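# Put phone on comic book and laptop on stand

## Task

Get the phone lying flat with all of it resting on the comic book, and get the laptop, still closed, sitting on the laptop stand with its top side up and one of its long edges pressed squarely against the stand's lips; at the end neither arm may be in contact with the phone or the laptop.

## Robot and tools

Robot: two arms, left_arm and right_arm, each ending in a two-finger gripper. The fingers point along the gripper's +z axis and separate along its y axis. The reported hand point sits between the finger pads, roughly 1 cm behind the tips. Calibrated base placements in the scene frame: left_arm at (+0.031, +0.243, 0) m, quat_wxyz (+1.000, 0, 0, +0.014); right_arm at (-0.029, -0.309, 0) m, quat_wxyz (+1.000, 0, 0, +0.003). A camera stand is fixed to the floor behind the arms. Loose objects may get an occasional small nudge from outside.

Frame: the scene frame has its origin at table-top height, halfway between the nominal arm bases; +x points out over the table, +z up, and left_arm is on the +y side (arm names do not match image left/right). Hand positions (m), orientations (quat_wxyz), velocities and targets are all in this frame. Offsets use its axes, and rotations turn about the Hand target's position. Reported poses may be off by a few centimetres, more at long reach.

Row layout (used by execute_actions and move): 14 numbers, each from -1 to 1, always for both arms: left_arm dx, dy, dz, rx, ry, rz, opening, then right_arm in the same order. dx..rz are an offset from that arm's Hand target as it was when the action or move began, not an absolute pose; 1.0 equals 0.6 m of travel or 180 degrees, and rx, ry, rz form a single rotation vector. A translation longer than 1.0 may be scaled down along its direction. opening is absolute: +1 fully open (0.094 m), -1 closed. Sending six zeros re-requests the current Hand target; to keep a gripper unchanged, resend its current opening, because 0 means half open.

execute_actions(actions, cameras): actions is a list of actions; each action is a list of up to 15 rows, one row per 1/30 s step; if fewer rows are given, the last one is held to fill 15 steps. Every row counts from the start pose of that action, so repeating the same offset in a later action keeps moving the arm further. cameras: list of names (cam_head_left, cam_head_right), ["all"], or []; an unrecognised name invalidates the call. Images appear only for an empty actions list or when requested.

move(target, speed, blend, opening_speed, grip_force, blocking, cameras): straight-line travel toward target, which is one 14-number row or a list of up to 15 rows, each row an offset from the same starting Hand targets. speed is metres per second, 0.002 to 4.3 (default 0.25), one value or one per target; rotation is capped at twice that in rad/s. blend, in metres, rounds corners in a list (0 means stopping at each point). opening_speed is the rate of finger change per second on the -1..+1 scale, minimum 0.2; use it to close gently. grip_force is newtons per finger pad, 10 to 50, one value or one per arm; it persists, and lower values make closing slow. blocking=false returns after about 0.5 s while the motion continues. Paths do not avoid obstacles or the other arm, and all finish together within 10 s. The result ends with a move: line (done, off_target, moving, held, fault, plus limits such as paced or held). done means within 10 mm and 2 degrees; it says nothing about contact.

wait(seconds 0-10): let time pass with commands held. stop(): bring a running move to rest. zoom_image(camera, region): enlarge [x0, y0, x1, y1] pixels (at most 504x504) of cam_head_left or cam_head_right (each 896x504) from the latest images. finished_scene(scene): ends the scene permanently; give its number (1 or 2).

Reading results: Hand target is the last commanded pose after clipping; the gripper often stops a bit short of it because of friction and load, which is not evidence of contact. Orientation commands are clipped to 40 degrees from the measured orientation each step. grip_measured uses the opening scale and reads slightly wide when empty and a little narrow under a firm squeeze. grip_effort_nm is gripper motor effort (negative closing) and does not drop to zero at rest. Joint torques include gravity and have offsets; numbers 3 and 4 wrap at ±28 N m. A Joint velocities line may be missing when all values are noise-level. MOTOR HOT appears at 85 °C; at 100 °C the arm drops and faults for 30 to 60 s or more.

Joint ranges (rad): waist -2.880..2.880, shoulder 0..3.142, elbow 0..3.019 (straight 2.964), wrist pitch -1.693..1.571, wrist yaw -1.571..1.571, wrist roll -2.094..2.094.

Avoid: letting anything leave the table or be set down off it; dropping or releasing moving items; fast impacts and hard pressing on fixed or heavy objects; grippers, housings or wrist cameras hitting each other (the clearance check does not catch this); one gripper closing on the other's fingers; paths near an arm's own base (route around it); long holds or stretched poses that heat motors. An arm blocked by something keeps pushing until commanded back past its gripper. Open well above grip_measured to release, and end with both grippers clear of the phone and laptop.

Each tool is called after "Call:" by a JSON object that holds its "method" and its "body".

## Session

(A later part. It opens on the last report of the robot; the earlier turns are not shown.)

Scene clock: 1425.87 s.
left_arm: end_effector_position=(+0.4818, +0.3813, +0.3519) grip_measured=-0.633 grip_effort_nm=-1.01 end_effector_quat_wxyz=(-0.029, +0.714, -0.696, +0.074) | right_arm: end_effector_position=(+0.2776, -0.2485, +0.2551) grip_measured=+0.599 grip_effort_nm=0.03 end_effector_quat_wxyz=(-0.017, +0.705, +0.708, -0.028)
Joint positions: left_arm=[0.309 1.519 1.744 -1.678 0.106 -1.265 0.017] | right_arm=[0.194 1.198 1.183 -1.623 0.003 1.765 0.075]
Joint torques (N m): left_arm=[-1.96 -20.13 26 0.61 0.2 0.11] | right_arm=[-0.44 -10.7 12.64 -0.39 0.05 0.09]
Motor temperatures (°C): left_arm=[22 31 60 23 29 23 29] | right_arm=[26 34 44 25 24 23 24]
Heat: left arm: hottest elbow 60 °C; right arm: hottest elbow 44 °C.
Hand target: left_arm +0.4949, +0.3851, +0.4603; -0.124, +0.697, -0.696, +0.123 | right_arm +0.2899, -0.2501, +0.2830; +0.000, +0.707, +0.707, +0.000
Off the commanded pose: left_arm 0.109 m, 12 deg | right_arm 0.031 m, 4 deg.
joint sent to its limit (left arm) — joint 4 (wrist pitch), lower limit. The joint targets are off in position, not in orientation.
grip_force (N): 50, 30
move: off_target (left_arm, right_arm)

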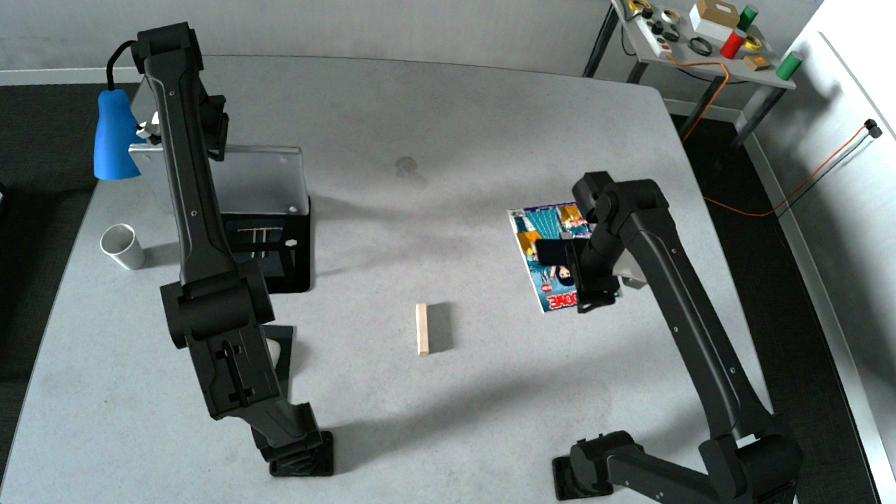

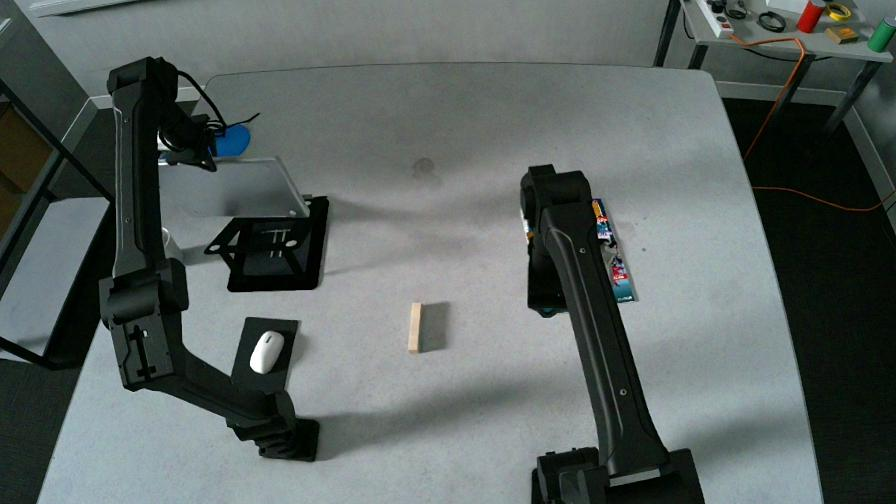

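Call:
{"method": "move", "body": {"target": [0.0418,-0.0368,-0.1588,0,0,0,-0.8, 0,0,0,0,0,0,0.6], "speed": 0.15, "cameras": ["all"]}}

Call:
{"method": "zoom_image", "body": {"camera": "cam_head_left", "region": [80, 80, 400, 330]}}

Call:
{"method": "zoom_image", "body": {"camera": "cam_head_right", "region": [120, 80, 440, 330]}}

Scene clock: 1444.20 s.
left_arm: end_effector_position=(+0.5158, +0.3671, +0.2953) grip_measured=-0.633 grip_effort_nm=-1.01 end_effector_quat_wxyz=(-0.049, +0.708, -0.700, +0.080) | right_arm: end_effector_position=(+0.2776, -0.2485, +0.2551) grip_measured=+0.599 grip_effort_nm=0.03 end_effector_quat_wxyz=(-0.017, +0.705, +0.708, -0.028)
Joint positions: left_arm=[0.255 1.544 1.618 -1.482 0.092 -1.307 0.017] | right_arm=[0.194 1.198 1.183 -1.623 0.003 1.765 0.075]
Joint torques (N m): left_arm=[-2.32 -23.82 15.24 1.74 0.04 -0.03] | right_arm=[-0.5 -10.75 12.64 -0.4 0.05 0.1]
Motor temperatures (°C): left_arm=[22 31 63 24 29 23 29] | right_arm=[26 34 45 25 24 23 24]
Heat: left arm: hottest elbow 63 °C; right arm: hottest elbow 45 °C.
Hand target: left_arm +0.5200, +0.3631, +0.3650; -0.124, +0.697, -0.696, +0.123 | right_arm +0.2899, -0.2501, +0.2830; +0.000, +0.707, +0.707, +0.000
Off the commanded pose: left_arm 0.070 m, 10 deg | right_arm 0.031 m, 4 deg.
grip_force (N): 50, 30
move: off_target (left_arm, right_arm)

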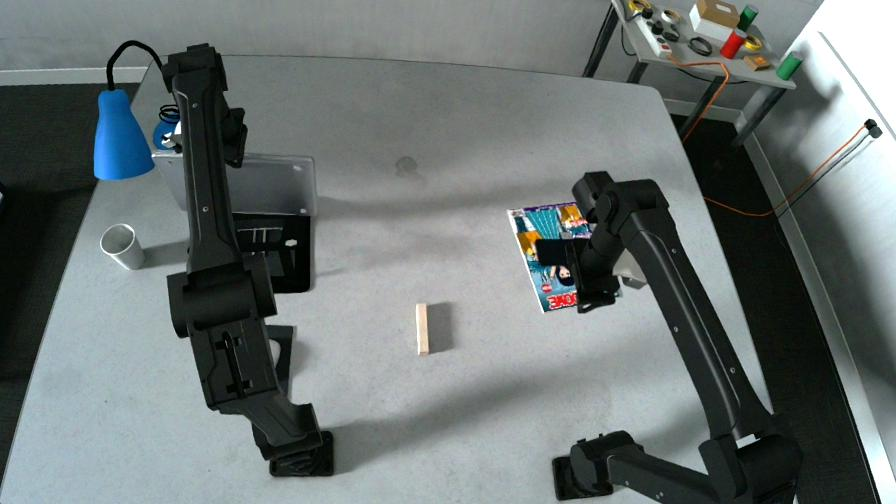

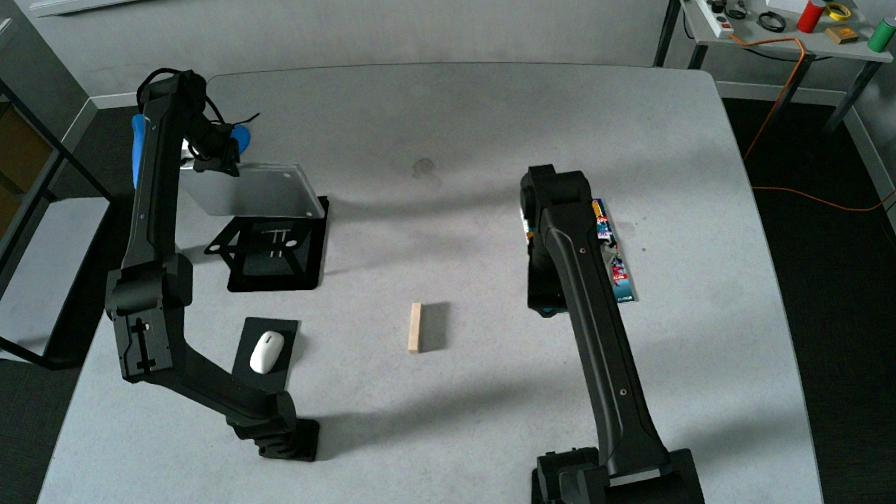

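Scaled by 1.575.

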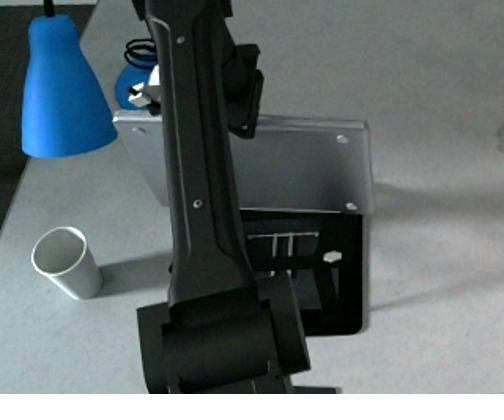

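Scaled by 1.575.

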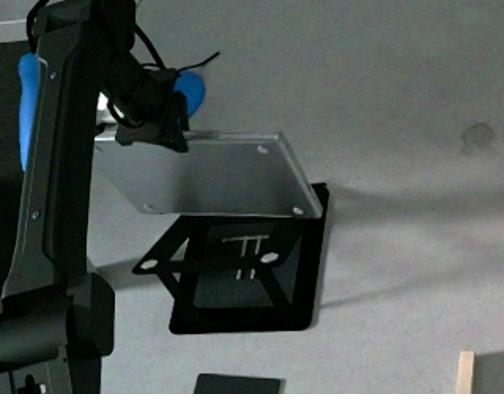

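Call:
{"method": "move", "body": {"target": [0.0033,-0.0133,-0.13,0,-0.0772,0.0111,-0.8, 0,0,0,0,0,0,0.6], "speed": 0.15, "cameras": ["all"]}}

Call:
{"method": "zoom_image", "body": {"camera": "cam_head_left", "region": [80, 80, 400, 330]}}

Call:
{"method": "zoom_image", "body": {"camera": "cam_head_right", "region": [120, 80, 440, 330]}}

Scene clock: 1461.77 s.
left_arm: end_effector_position=(+0.5170, +0.3582, +0.2302) grip_measured=-0.635 grip_effort_nm=-1.00 end_effector_quat_wxyz=(-0.149, +0.715, -0.661, +0.174) | right_arm: end_effector_position=(+0.2776, -0.2485, +0.2551) grip_measured=+0.599 grip_effort_nm=0.03 end_effector_quat_wxyz=(-0.017, +0.705, +0.708, -0.028)
Joint positions: left_arm=[0.254 1.382 1.218 -0.967 0.141 -1.398 0.017] | right_arm=[0.194 1.198 1.183 -1.623 0.003 1.765 0.075]
Joint torques (N m): left_arm=[-1.67 -19.78 13.41 1.98 -0.25 0.23] | right_arm=[-0.26 -10.81 12.64 -0.36 0.05 0.09]
Motor temperatures (°C): left_arm=[22 30 57 24 29 23 29] | right_arm=[26 34 46 25 24 23 24]
Heat: left arm: hottest elbow 57 °C; right arm: hottest elbow 46 °C.
Hand target: left_arm +0.5219, +0.3550, +0.2870; -0.209, +0.688, -0.664, +0.204 | right_arm +0.2899, -0.2501, +0.2830; +0.000, +0.707, +0.707, +0.000
Off the commanded pose: left_arm 0.057 m, 8 deg | right_arm 0.031 m, 4 deg.
grip_force (N): 50, 30
move: off_target (left_arm, right_arm)

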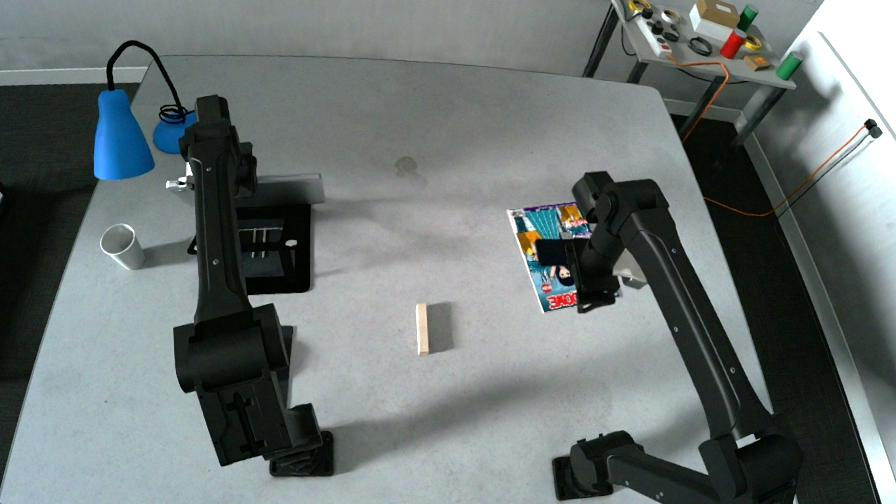

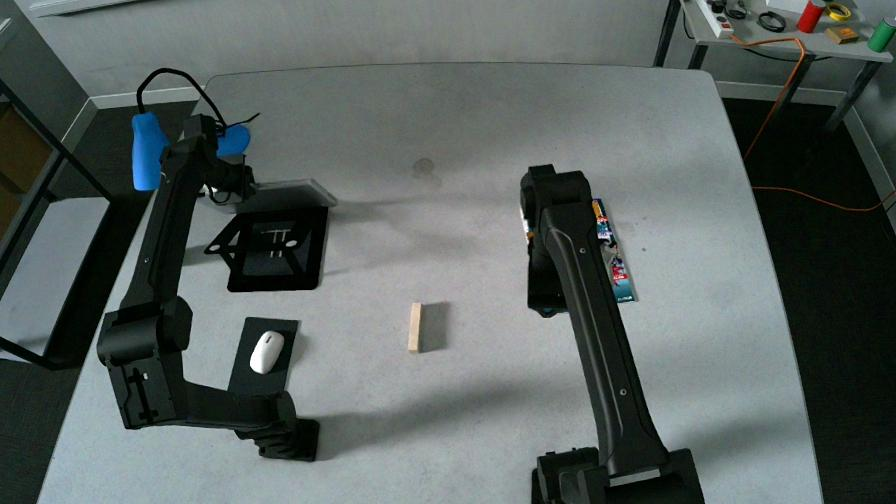

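Scaled by 1.575.

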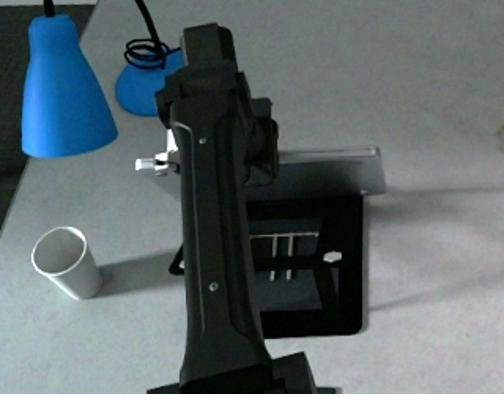

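Scaled by 1.575.

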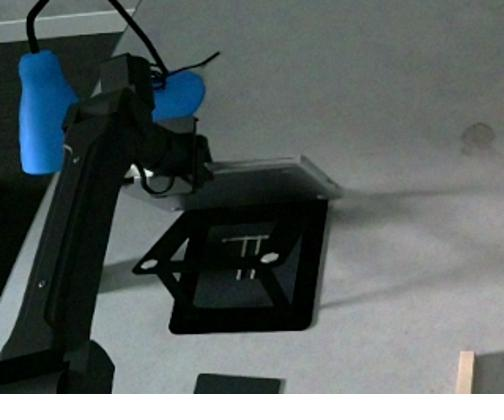

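Call:
{"method": "move", "body": {"target": [[-0.0165,0,-0.0817,0,-0.0667,-0.0111,-0.8, 0,0,0,0,0,0,0.6],[-0.0665,0,-0.1533,0,-0.1333,-0.0111,-0.8, 0,0,0,0,0,0,0.6]], "speed": [0.12,0.12], "blend": [0.02,0], "cameras": ["all"]}}

Call:
{"method": "zoom_image", "body": {"camera": "cam_head_left", "region": [80, 80, 400, 330]}}

Call:
{"method": "zoom_image", "body": {"camera": "cam_head_right", "region": [120, 80, 440, 330]}}

Scene clock: 1478.83 s.
left_arm: end_effector_position=(+0.4737, +0.3476, +0.1597) grip_measured=-0.635 grip_effort_nm=-1.00 end_effector_quat_wxyz=(-0.295, +0.643, -0.626, +0.328) | right_arm: end_effector_position=(+0.2776, -0.2485, +0.2551) grip_measured=+0.599 grip_effort_nm=0.03 end_effector_quat_wxyz=(-0.017, +0.705, +0.708, -0.028)
Joint positions: left_arm=[0.319 1.173 0.645 -0.166 0.303 -1.394 0.017] | right_arm=[0.194 1.198 1.183 -1.623 0.003 1.765 0.075]
Joint torques (N m): left_arm=[-0.38 -13.04 11.84 3.1 0.32 0.15] | right_arm=[-0.38 -10.81 12.62 -0.39 0.05 0.09]
Heat: left arm: hottest elbow 54 °C; right arm: hottest elbow 47 °C.
Hand target: left_arm +0.4820, +0.3550, +0.1950; -0.339, +0.619, -0.618, +0.347 | right_arm +0.2899, -0.2501, +0.2830; +0.000, +0.707, +0.707, +0.000
Off the commanded pose: left_arm 0.037 m, 6 deg | right_arm 0.031 m, 4 deg.
grip_force (N): 50, 30
move: off_target (left_arm, right_arm)

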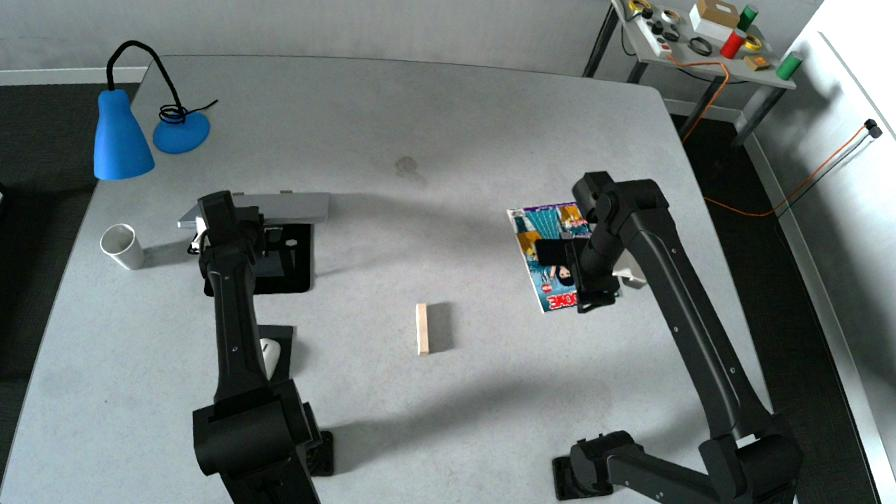

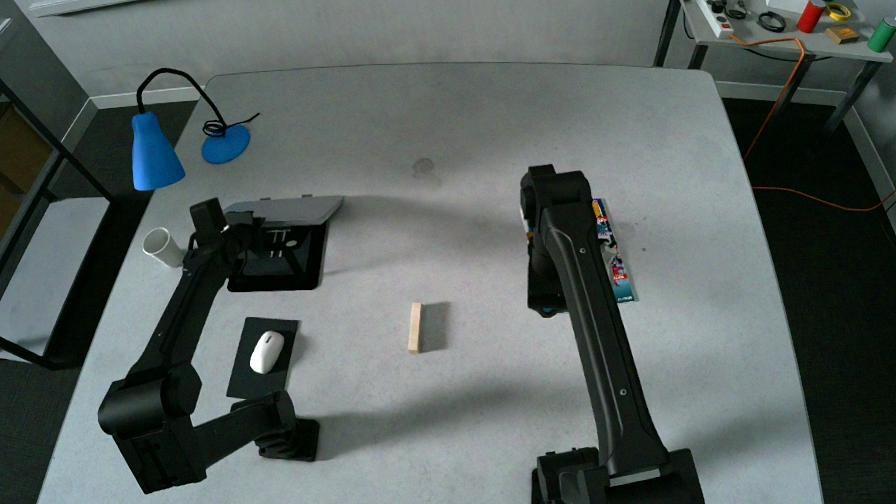

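Scaled by 1.575.

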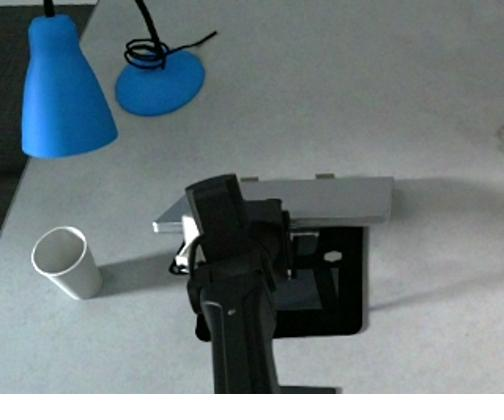

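Scaled by 1.575.

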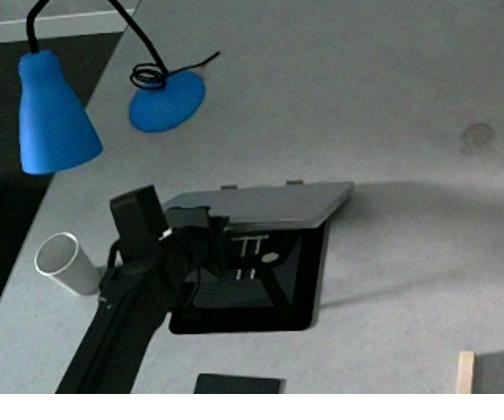

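Call:
{"method": "execute_actions", "body": {"actions": [], "cameras": ["all"]}}

Scene clock: 1491.47 s.
left_arm: end_effector_position=(+0.4737, +0.3476, +0.1597) grip_measured=-0.635 grip_effort_nm=-1.00 end_effector_quat_wxyz=(-0.295, +0.643, -0.626, +0.328) | right_arm: end_effector_position=(+0.2776, -0.2485, +0.2551) grip_measured=+0.599 grip_effort_nm=0.03 end_effector_quat_wxyz=(-0.017, +0.705, +0.708, -0.028)
Joint positions: left_arm=[0.319 1.173 0.645 -0.166 0.303 -1.394 0.017] | right_arm=[0.194 1.198 1.183 -1.623 0.003 1.765 0.075]
Joint velocities: within noise
Joint torques (N m): left_arm=[-0.91 -12.92 11.55 3.26 0.28 0.14] | right_arm=[-0.38 -10.75 12.66 -0.39 0.05 0.09]
Motor temperatures (°C): left_arm=[22 31 51 24 28 24 29] | right_arm=[26 34 47 25 24 23 24]
Heat: left arm: hottest elbow 51 °C; right arm: hottest elbow 47 °C.
Hand target: left_arm +0.4820, +0.3550, +0.1950; -0.339, +0.619, -0.618, +0.347 | right_arm +0.2899, -0.2501, +0.2830; +0.000, +0.707, +0.707, +0.000
Tool commands: left_gripper/opening=-0.8 right_gripper/opening=+0.6
Off the commanded pose: left_arm 0.037 m, 6 deg | right_arm 0.031 m, 4 deg.
grip_force (N): 50, 30

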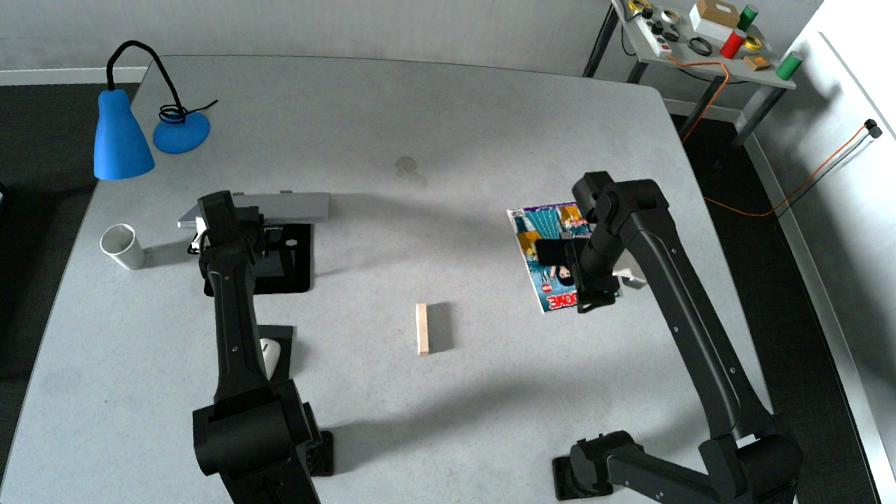

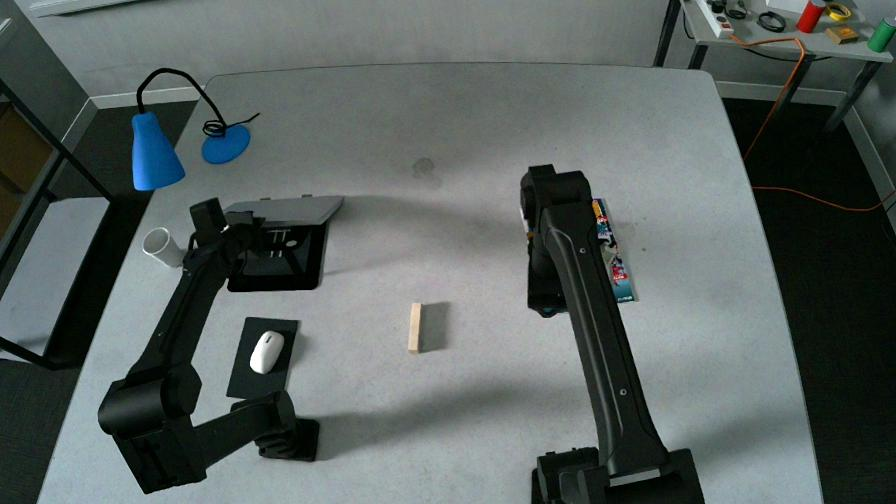

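Call:
{"method": "zoom_image", "body": {"camera": "cam_head_left", "region": [90, 150, 370, 310]}}

Call:
{"method": "zoom_image", "body": {"camera": "cam_head_right", "region": [130, 160, 390, 310]}}

Scaled by 1.800.

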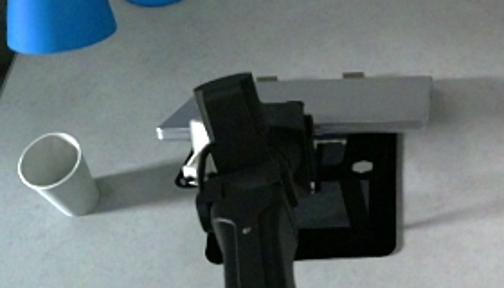

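Scaled by 1.938.

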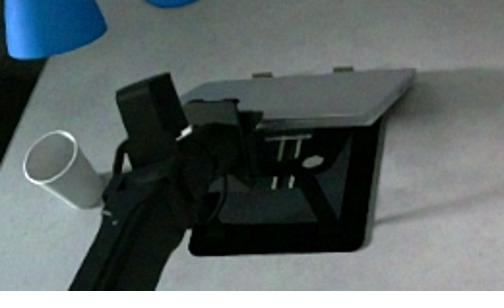

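Call:
{"method": "zoom_image", "body": {"camera": "cam_head_left", "region": [170, 180, 340, 240]}}

Call:
{"method": "zoom_image", "body": {"camera": "cam_head_right", "region": [190, 185, 360, 245]}}

Scaled by 2.965.

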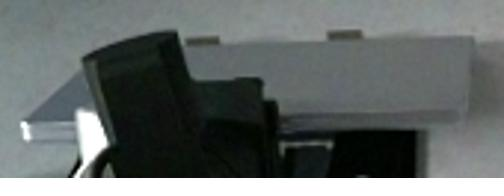

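Scaled by 2.965.

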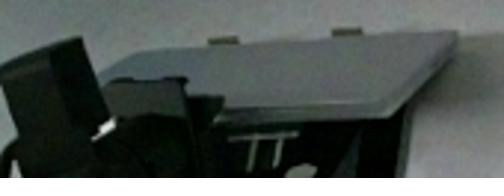

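Call:
{"method": "move", "body": {"target": [0, 0.0167, -0.0167, 0.0128, 0, 0.0194, -0.8, 0, 0, 0, 0, 0, 0, 0.6], "speed": 0.04, "cameras": ["all"]}}

Scene clock: 1575.57 s.
left_arm: end_effector_position=(+0.4715, +0.3548, +0.1544) grip_measured=-0.635 grip_effort_nm=-1.00 end_effector_quat_wxyz=(-0.315, +0.649, -0.617, +0.316) | right_arm: end_effector_position=(+0.2776, -0.2485, +0.2551) grip_measured=+0.599 grip_effort_nm=0.03 end_effector_quat_wxyz=(-0.017, +0.705, +0.708, -0.028)
Joint positions: left_arm=[0.319 1.173 0.62 -0.119 0.256 -1.399 0.017] | right_arm=[0.194 1.198 1.183 -1.623 0.003 1.765 0.075]
Joint torques (N m): left_arm=[-0.67 -11.58 12.11 3.4 -0.92 0.17] | right_arm=[-0.32 -10.75 12.66 -0.36 0.05 0.09]
Motor temperatures (°C): left_arm=[22 29 44 24 28 24 30] | right_arm=[26 34 49 25 24 23 24]
Heat: left arm: hottest elbow 44 °C; right arm: hottest elbow 49 °C.
Hand target: left_arm +0.4820, +0.3651, +0.1850; -0.362, +0.631, -0.605, +0.324 | right_arm +0.2899, -0.2501, +0.2830; +0.000, +0.707, +0.707, +0.000
Off the commanded pose: left_arm 0.034 m, 6 deg | right_arm 0.031 m, 4 deg.
grip_force (N): 50, 30
move: off_target (left_arm, right_arm)

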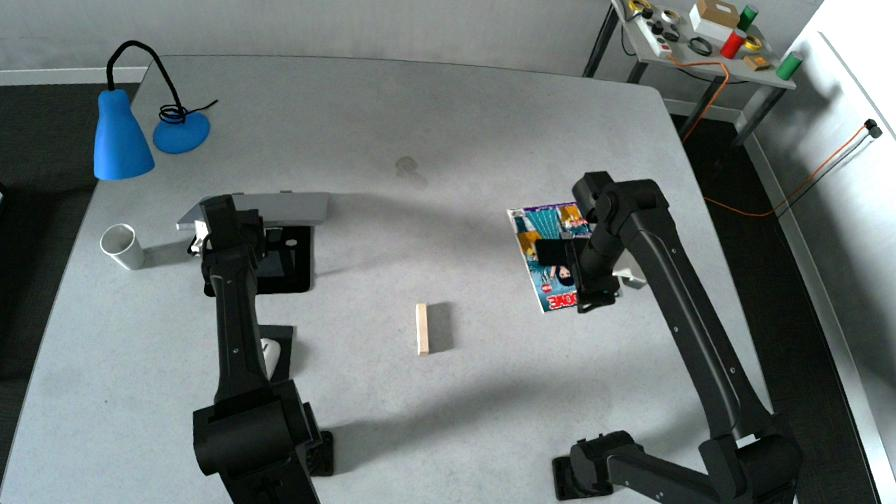

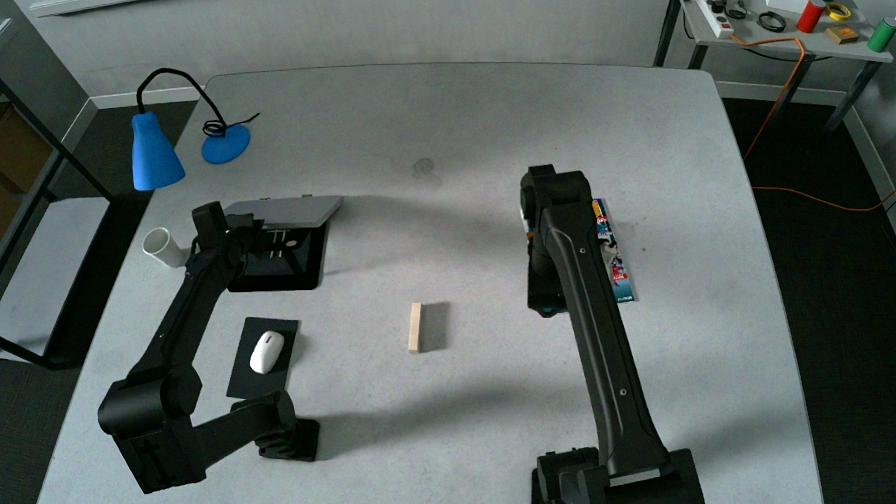

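Call:
{"method": "zoom_image", "body": {"camera": "cam_head_left", "region": [170, 180, 340, 240]}}

Call:
{"method": "zoom_image", "body": {"camera": "cam_head_right", "region": [190, 185, 360, 245]}}

Scaled by 2.965.

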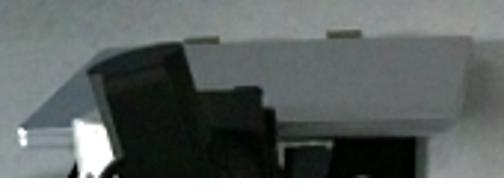

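Scaled by 2.965.

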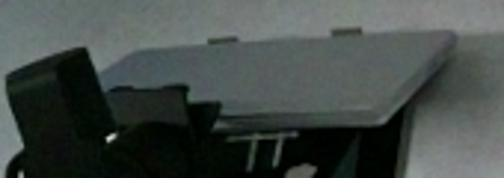

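Call:
{"method": "move", "body": {"target": [0, 0, -0.025, 0.007, 0, 0.006, -0.8, 0, 0, 0, 0, 0, 0, 0.6], "speed": 0.04, "cameras": []}}

Scene clock: 1586.20 s.
left_arm: end_effector_position=(+0.4717, +0.3564, +0.1480) grip_measured=-0.635 grip_effort_nm=-1.00 end_effector_quat_wxyz=(-0.333, +0.649, -0.610, +0.310) | right_arm: end_effector_position=(+0.2776, -0.2485, +0.2551) grip_measured=+0.599 grip_effort_nm=0.03 end_effector_quat_wxyz=(-0.017, +0.705, +0.708, -0.028)
Joint positions: left_arm=[0.307 1.182 0.593 -0.054 0.217 -1.406 0.017] | right_arm=[0.194 1.198 1.183 -1.623 0.003 1.765 0.075]
Joint torques (N m): left_arm=[-0.73 -10.11 11.49 3.33 -0.9 0.24] | right_arm=[-0.44 -10.81 12.64 -0.39 0.05 0.09]
Heat: left arm: hottest elbow 43 °C; right arm: hottest elbow 49 °C.
Hand target: left_arm +0.4820, +0.3650, +0.1700; -0.372, +0.633, -0.603, +0.313 | right_arm +0.2899, -0.2501, +0.2830; +0.000, +0.707, +0.707, +0.000
Off the commanded pose: left_arm 0.026 m, 5 deg | right_arm 0.031 m, 4 deg.
grip_force (N): 50, 30
move: off_target (left_arm, right_arm)
No camera images: "cameras" was empty.

Call:
{"method": "move", "body": {"target": [0, 0, -0.025, 0, 0, 0, -0.8, 0, 0, 0, 0, 0, 0, 0.6], "speed": 0.04, "cameras": ["all"]}}

Scene clock: 1589.97 s.
left_arm: end_effector_position=(+0.4749, +0.3582, +0.1400) grip_measured=-0.635 grip_effort_nm=-1.01 end_effector_quat_wxyz=(-0.341, +0.647, -0.606, +0.314) | right_arm: end_effector_position=(+0.2776, -0.2485, +0.2551) grip_measured=+0.599 grip_effort_nm=0.03 end_effector_quat_wxyz=(-0.017, +0.705, +0.708, -0.028)
Joint positions: left_arm=[0.307 1.21 0.576 0.011 0.214 -1.41 0.017] | right_arm=[0.194 1.198 1.183 -1.623 0.003 1.765 0.075]
Joint torques (N m): left_arm=[-1.14 -9.29 10.52 3.12 -0.74 0.3] | right_arm=[-0.38 -10.81 12.64 -0.38 0.05 0.09]
Heat: left arm: hottest elbow 42 °C; right arm: hottest elbow 49 °C.
Hand target: left_arm +0.4820, +0.3651, +0.1548; -0.372, +0.633, -0.603, +0.313 | right_arm +0.2899, -0.2501, +0.2830; +0.000, +0.707, +0.707, +0.000
Off the commanded pose: left_arm 0.018 m, 4 deg | right_arm 0.031 m, 4 deg.
grip_force (N): 50, 30
move: off_target (left_arm, right_arm)

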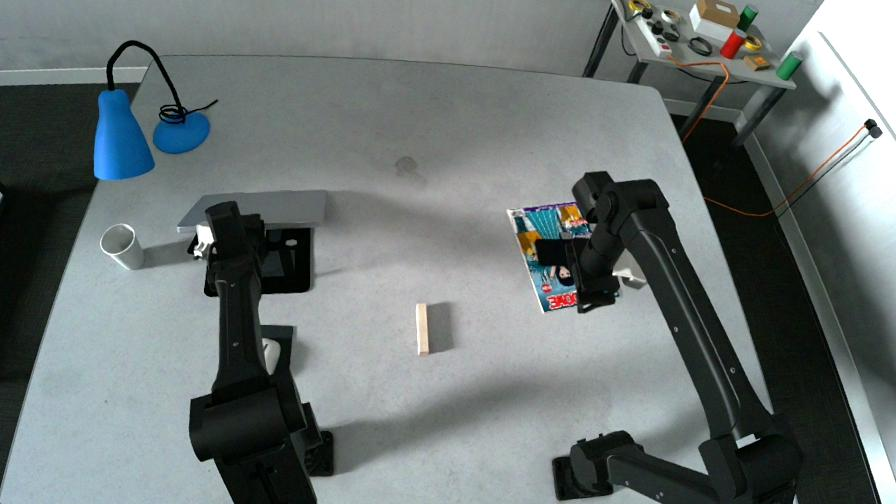

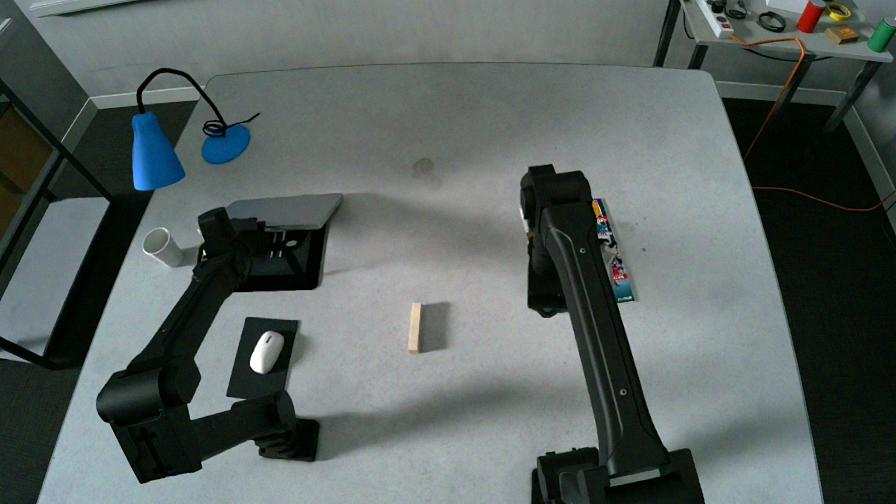

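Call:
{"method": "zoom_image", "body": {"camera": "cam_head_left", "region": [170, 180, 340, 240]}}

Call:
{"method": "zoom_image", "body": {"camera": "cam_head_right", "region": [190, 185, 360, 245]}}

Scaled by 2.965.

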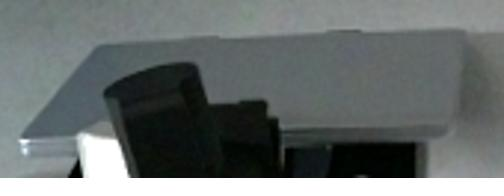

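Scaled by 2.965.

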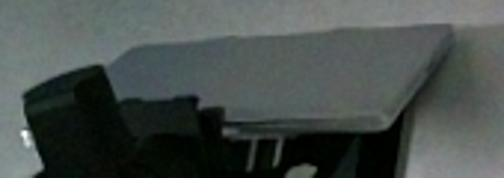

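Call:
{"method": "move", "body": {"target": [0, 0, -0.02, 0, 0, 0, -0.8, 0, 0, 0, 0, 0, 0, 0.6], "speed": 0.04, "cameras": ["all"]}}

Call:
{"method": "zoom_image", "body": {"camera": "cam_head_left", "region": [170, 180, 340, 240]}}

Call:
{"method": "zoom_image", "body": {"camera": "cam_head_right", "region": [190, 185, 360, 245]}}

Scene clock: 1619.63 s.
left_arm: end_effector_position=(+0.4757, +0.3584, +0.1392) grip_measured=-0.635 grip_effort_nm=-1.01 end_effector_quat_wxyz=(-0.346, +0.646, -0.602, +0.318) | right_arm: end_effector_position=(+0.2776, -0.2485, +0.2551) grip_measured=+0.599 grip_effort_nm=0.03 end_effector_quat_wxyz=(-0.017, +0.705, +0.708, -0.028)
Joint positions: left_arm=[0.307 1.214 0.567 0.039 0.214 -1.417 0.017] | right_arm=[0.194 1.198 1.183 -1.623 0.003 1.765 0.075]
Joint torques (N m): left_arm=[-1.2 -9 9.95 3.49 -0.8 0.34] | right_arm=[-0.44 -10.81 12.64 -0.4 0.05 0.09]
Heat: left arm: hottest elbow 41 °C; right arm: hottest elbow 50 °C.
Hand target: left_arm +0.4820, +0.3651, +0.1430; -0.372, +0.633, -0.603, +0.313 | right_arm +0.2899, -0.2501, +0.2830; +0.000, +0.707, +0.707, +0.000
Off the commanded pose: left_arm 0.010 m, 3 deg | right_arm 0.031 m, 4 deg.
grip_force (N): 50, 30
move: off_target (left_arm, right_arm)

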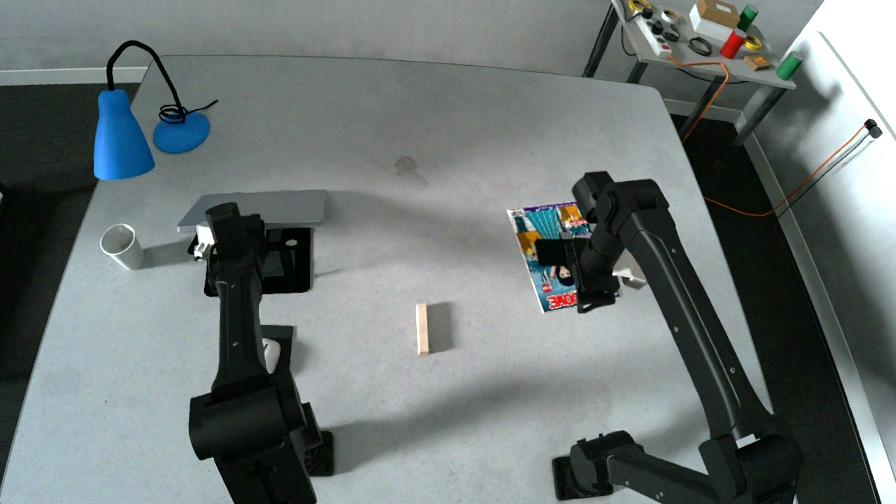

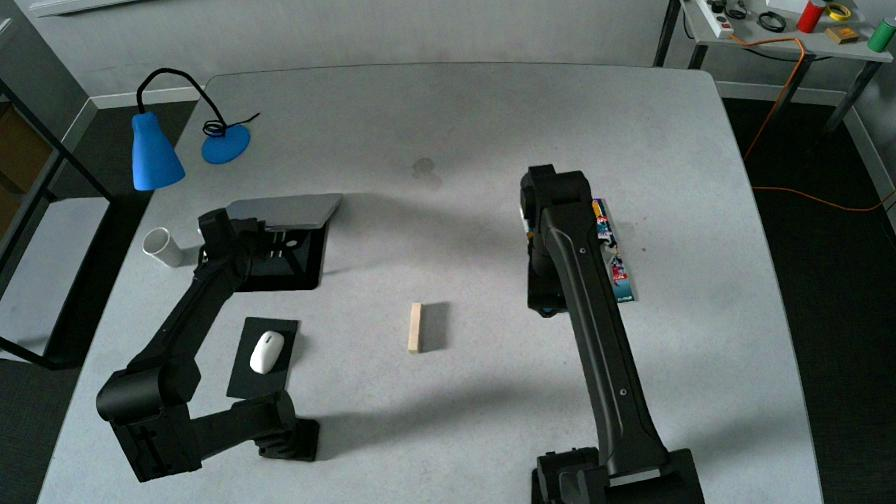

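Scaled by 2.965.

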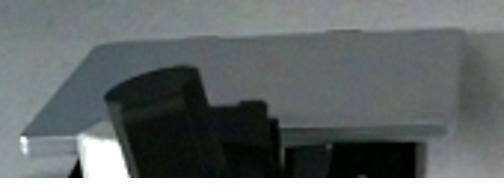

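Scaled by 2.965.

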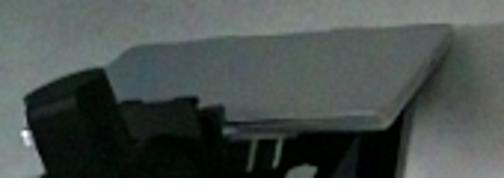

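Call:
{"method": "move", "body": {"target": [0.006, 0, 0.009, 0, 0, 0, -0.38, 0, 0, 0, 0, 0, 0, 0.6], "speed": 0.03, "opening_speed": 0.3, "cameras": []}}

Call:
{"method": "execute_actions", "body": {"actions": [], "cameras": ["all"]}}

Call:
{"method": "zoom_image", "body": {"camera": "cam_head_left", "region": [170, 180, 340, 240]}}

Call:
{"method": "zoom_image", "body": {"camera": "cam_head_right", "region": [190, 185, 360, 245]}}

Scene clock: 1637.37 s.
left_arm: end_effector_position=(+0.4783, +0.3599, +0.1433) grip_measured=-0.384 grip_effort_nm=0.17 end_effector_quat_wxyz=(-0.355, +0.643, -0.598, +0.320) | right_arm: end_effector_position=(+0.2776, -0.2485, +0.2551) grip_measured=+0.599 grip_effort_nm=0.03 end_effector_quat_wxyz=(-0.017, +0.705, +0.708, -0.028)
Joint positions: left_arm=[0.305 1.213 0.567 0.059 0.205 -1.42 0.029] | right_arm=[0.194 1.198 1.183 -1.623 0.003 1.765 0.075]
Joint torques (N m): left_arm=[-2.08 -7.88 11.14 2.39 -0.54 0.36] | right_arm=[-0.38 -10.81 12.63 -0.4 0.05 0.09]
Heat: left arm: hottest elbow 41 °C; right arm: hottest elbow 50 °C.
Hand target: left_arm +0.4857, +0.3649, +0.1484; -0.372, +0.633, -0.603, +0.314 | right_arm +0.2899, -0.2501, +0.2830; +0.000, +0.707, +0.707, +0.000
Off the commanded pose: left_arm 0.010 m, 2 deg | right_arm 0.031 m, 4 deg.
grip_force (N): 50, 30
move: off_target (right_arm)
No camera images: "cameras" was empty.

Scene clock: 1637.37 s.
left_arm: end_effector_position=(+0.4783, +0.3599, +0.1433) grip_measured=-0.384 grip_effort_nm=0.17 end_effector_quat_wxyz=(-0.355, +0.643, -0.598, +0.320) | right_arm: end_effector_position=(+0.2776, -0.2485, +0.2551) grip_measured=+0.599 grip_effort_nm=0.03 end_effector_quat_wxyz=(-0.017, +0.705, +0.708, -0.028)
Joint positions: left_arm=[0.305 1.213 0.567 0.059 0.205 -1.42 0.029] | right_arm=[0.194 1.198 1.183 -1.623 0.003 1.765 0.075]
Joint velocities: within noise
Joint torques (N m): left_arm=[-2.08 -7.88 11.14 2.39 -0.54 0.36] | right_arm=[-0.38 -10.81 12.63 -0.4 0.05 0.09]
Motor temperatures (°C): left_arm=[22 28 41 24 29 24 30] | right_arm=[26 34 50 25 24 23 24]
Heat: left arm: hottest elbow 41 °C; right arm: hottest elbow 50 °C.
Hand target: left_arm +0.4857, +0.3649, +0.1484; -0.372, +0.633, -0.603, +0.314 | right_arm +0.2899, -0.2501, +0.2830; +0.000, +0.707, +0.707, +0.000
Tool commands: left_gripper/opening=-0.38 right_gripper/opening=+0.6
Off the commanded pose: left_arm 0.010 m, 2 deg | right_arm 0.031 m, 4 deg.
grip_force (N): 50, 30

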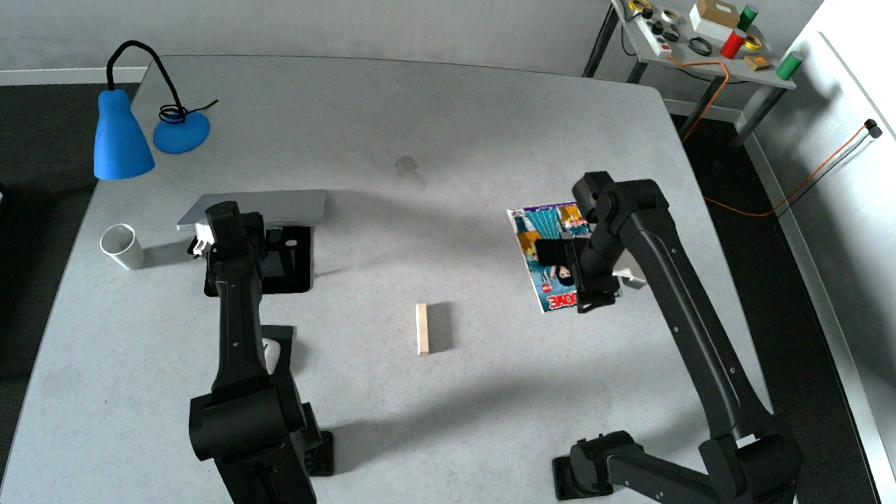

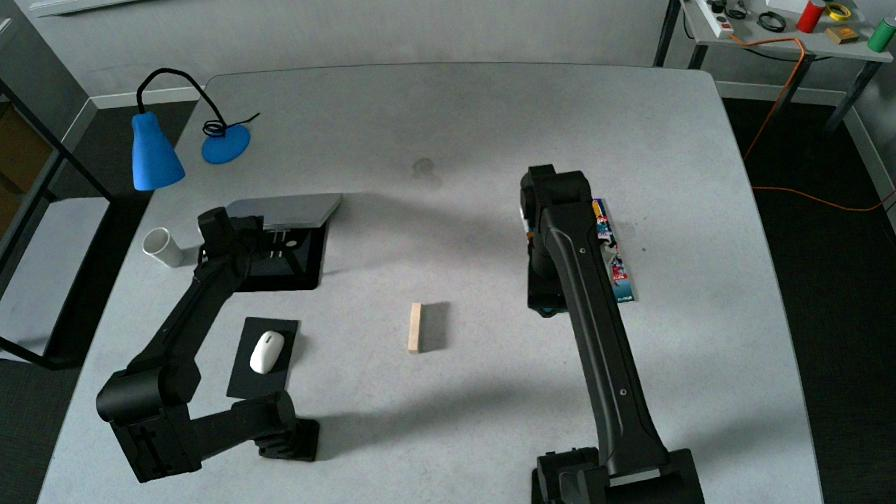

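Scaled by 2.965.

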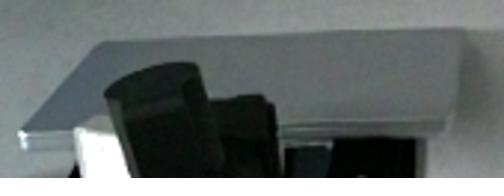

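Scaled by 2.965.

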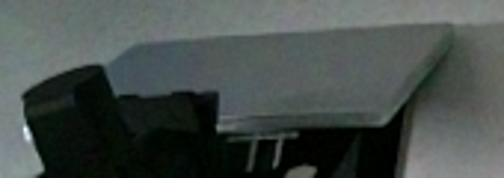

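Call:
{"method": "move", "body": {"target": [-0.05, -0.0035, 0.0145, 0, 0, 0, -0.38, 0, 0, 0, 0, 0, 0, 0.6], "speed": 0.04, "cameras": ["all"]}}

Call:
{"method": "zoom_image", "body": {"camera": "cam_head_left", "region": [170, 180, 340, 240]}}

Call:
{"method": "zoom_image", "body": {"camera": "cam_head_right", "region": [190, 185, 360, 245]}}

Scene clock: 1647.03 s.
left_arm: end_effector_position=(+0.4611, +0.3568, +0.1512) grip_measured=-0.382 grip_effort_nm=0.13 end_effector_quat_wxyz=(-0.360, +0.638, -0.602, +0.318) | right_arm: end_effector_position=(+0.2776, -0.2485, +0.2551) grip_measured=+0.599 grip_effort_nm=0.03 end_effector_quat_wxyz=(-0.017, +0.705, +0.708, -0.028)
Joint positions: left_arm=[0.313 1.141 0.536 0.022 0.21 -1.401 0.029] | right_arm=[0.194 1.198 1.183 -1.623 0.003 1.765 0.075]
Joint torques (N m): left_arm=[-0.21 -9.7 9.33 1.7 0.1 0.42] | right_arm=[-0.38 -10.81 12.63 -0.39 0.05 0.1]
Heat: left arm: hottest elbow 42 °C; right arm: hottest elbow 50 °C.
Hand target: left_arm +0.4556, +0.3628, +0.1570; -0.372, +0.633, -0.603, +0.314 | right_arm +0.2899, -0.2501, +0.2830; +0.000, +0.707, +0.707, +0.000
Off the commanded pose: left_arm 0.010 m, 2 deg | right_arm 0.031 m, 4 deg.
grip_force (N): 50, 30
move: off_target (right_arm)

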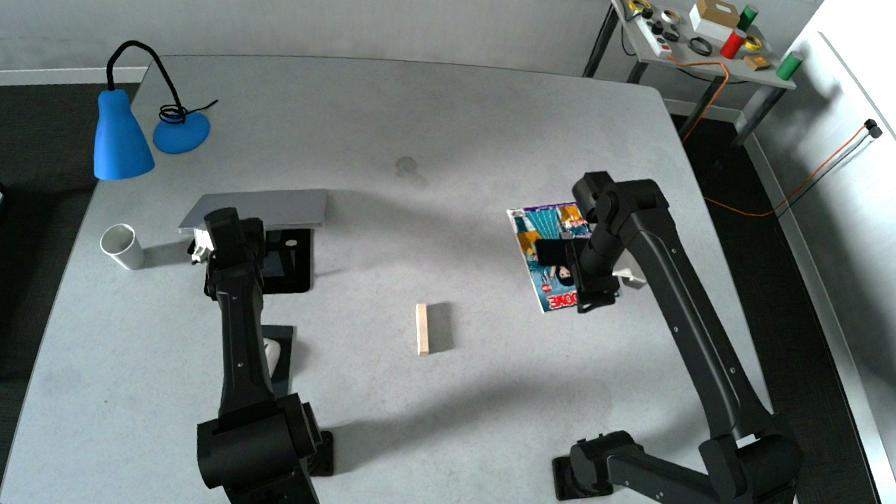

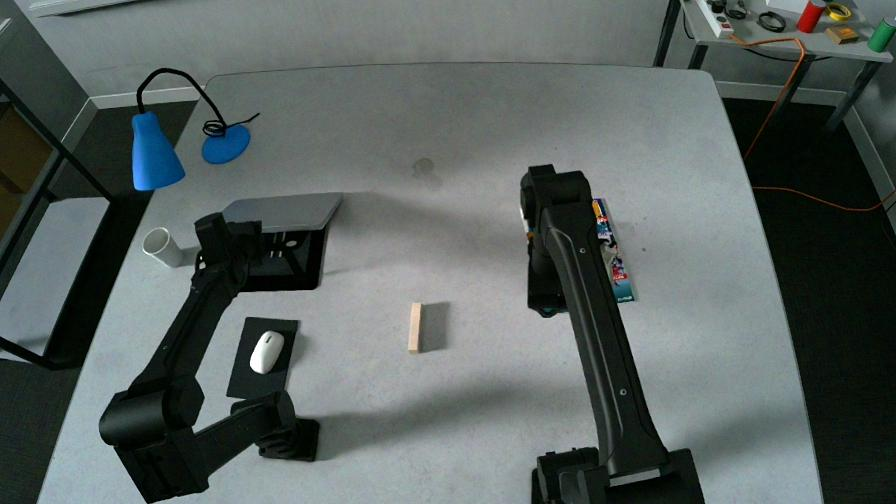

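Scaled by 2.965.

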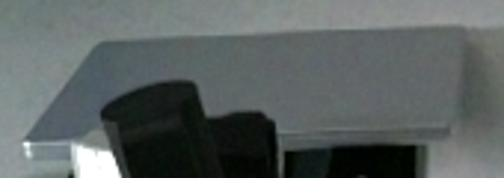

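Scaled by 2.965.

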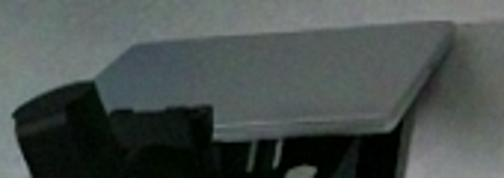

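Call:
{"method": "move", "body": {"target": [-0.05, -0.0035, 0.0145, 0, 0, 0, -0.38, 0, 0, 0, 0, 0, 0, 0.6], "speed": 0.04, "cameras": ["all"]}}

Call:
{"method": "zoom_image", "body": {"camera": "cam_head_left", "region": [170, 180, 340, 240]}}

Call:
{"method": "zoom_image", "body": {"camera": "cam_head_right", "region": [190, 185, 360, 245]}}

Scene clock: 1653.30 s.
left_arm: end_effector_position=(+0.4322, +0.3571, +0.1676) grip_measured=-0.382 grip_effort_nm=0.13 end_effector_quat_wxyz=(-0.371, +0.630, -0.604, +0.318) | right_arm: end_effector_position=(+0.2776, -0.2485, +0.2551) grip_measured=+0.599 grip_effort_nm=0.03 end_effector_quat_wxyz=(-0.017, +0.705, +0.708, -0.028)
Joint positions: left_arm=[0.347 1.012 0.494 -0.051 0.236 -1.367 0.029] | right_arm=[0.194 1.198 1.183 -1.623 0.003 1.765 0.075]
Joint torques (N m): left_arm=[-0.26 -7.88 9.81 1.22 0.17 0.16] | right_arm=[-0.38 -10.75 12.62 -0.38 0.05 0.1]
Heat: left arm: hottest elbow 41 °C; right arm: hottest elbow 50 °C.
Hand target: left_arm +0.4256, +0.3608, +0.1657; -0.372, +0.633, -0.603, +0.313 | right_arm +0.2899, -0.2501, +0.2830; +0.000, +0.707, +0.707, +0.000
Off the commanded pose: left_arm 0.008 m, 1 deg | right_arm 0.031 m, 4 deg.
grip_force (N): 50, 30
move: off_target (right_arm)

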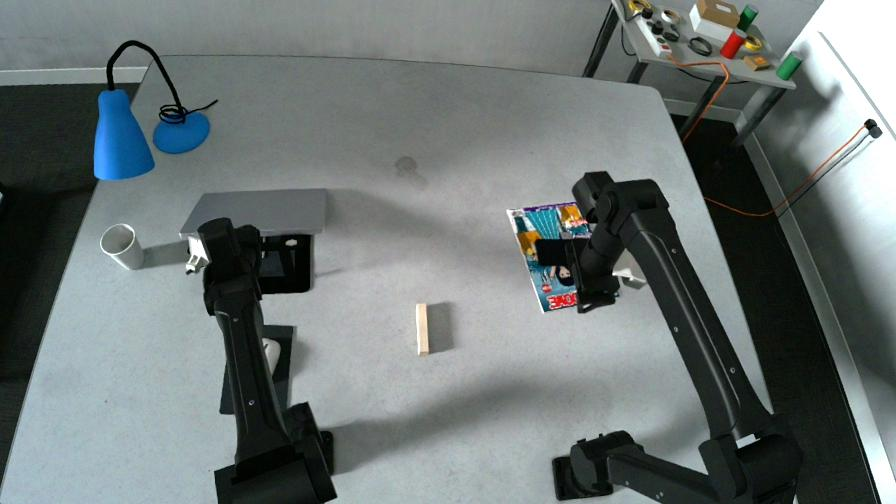

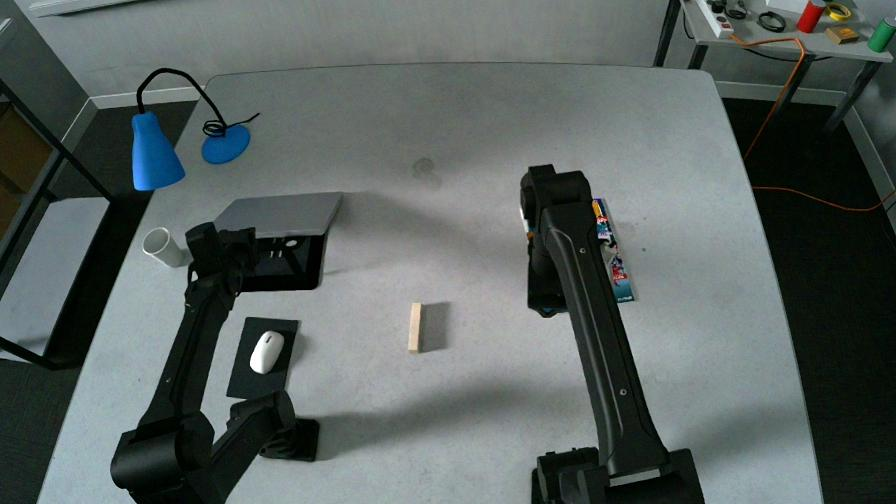

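Scaled by 2.965.

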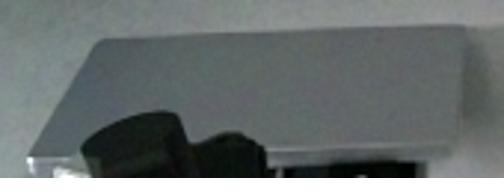

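Scaled by 2.965.

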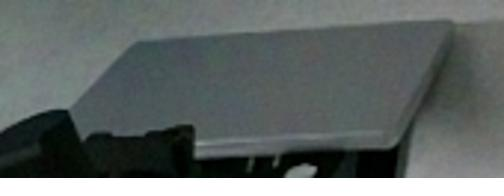

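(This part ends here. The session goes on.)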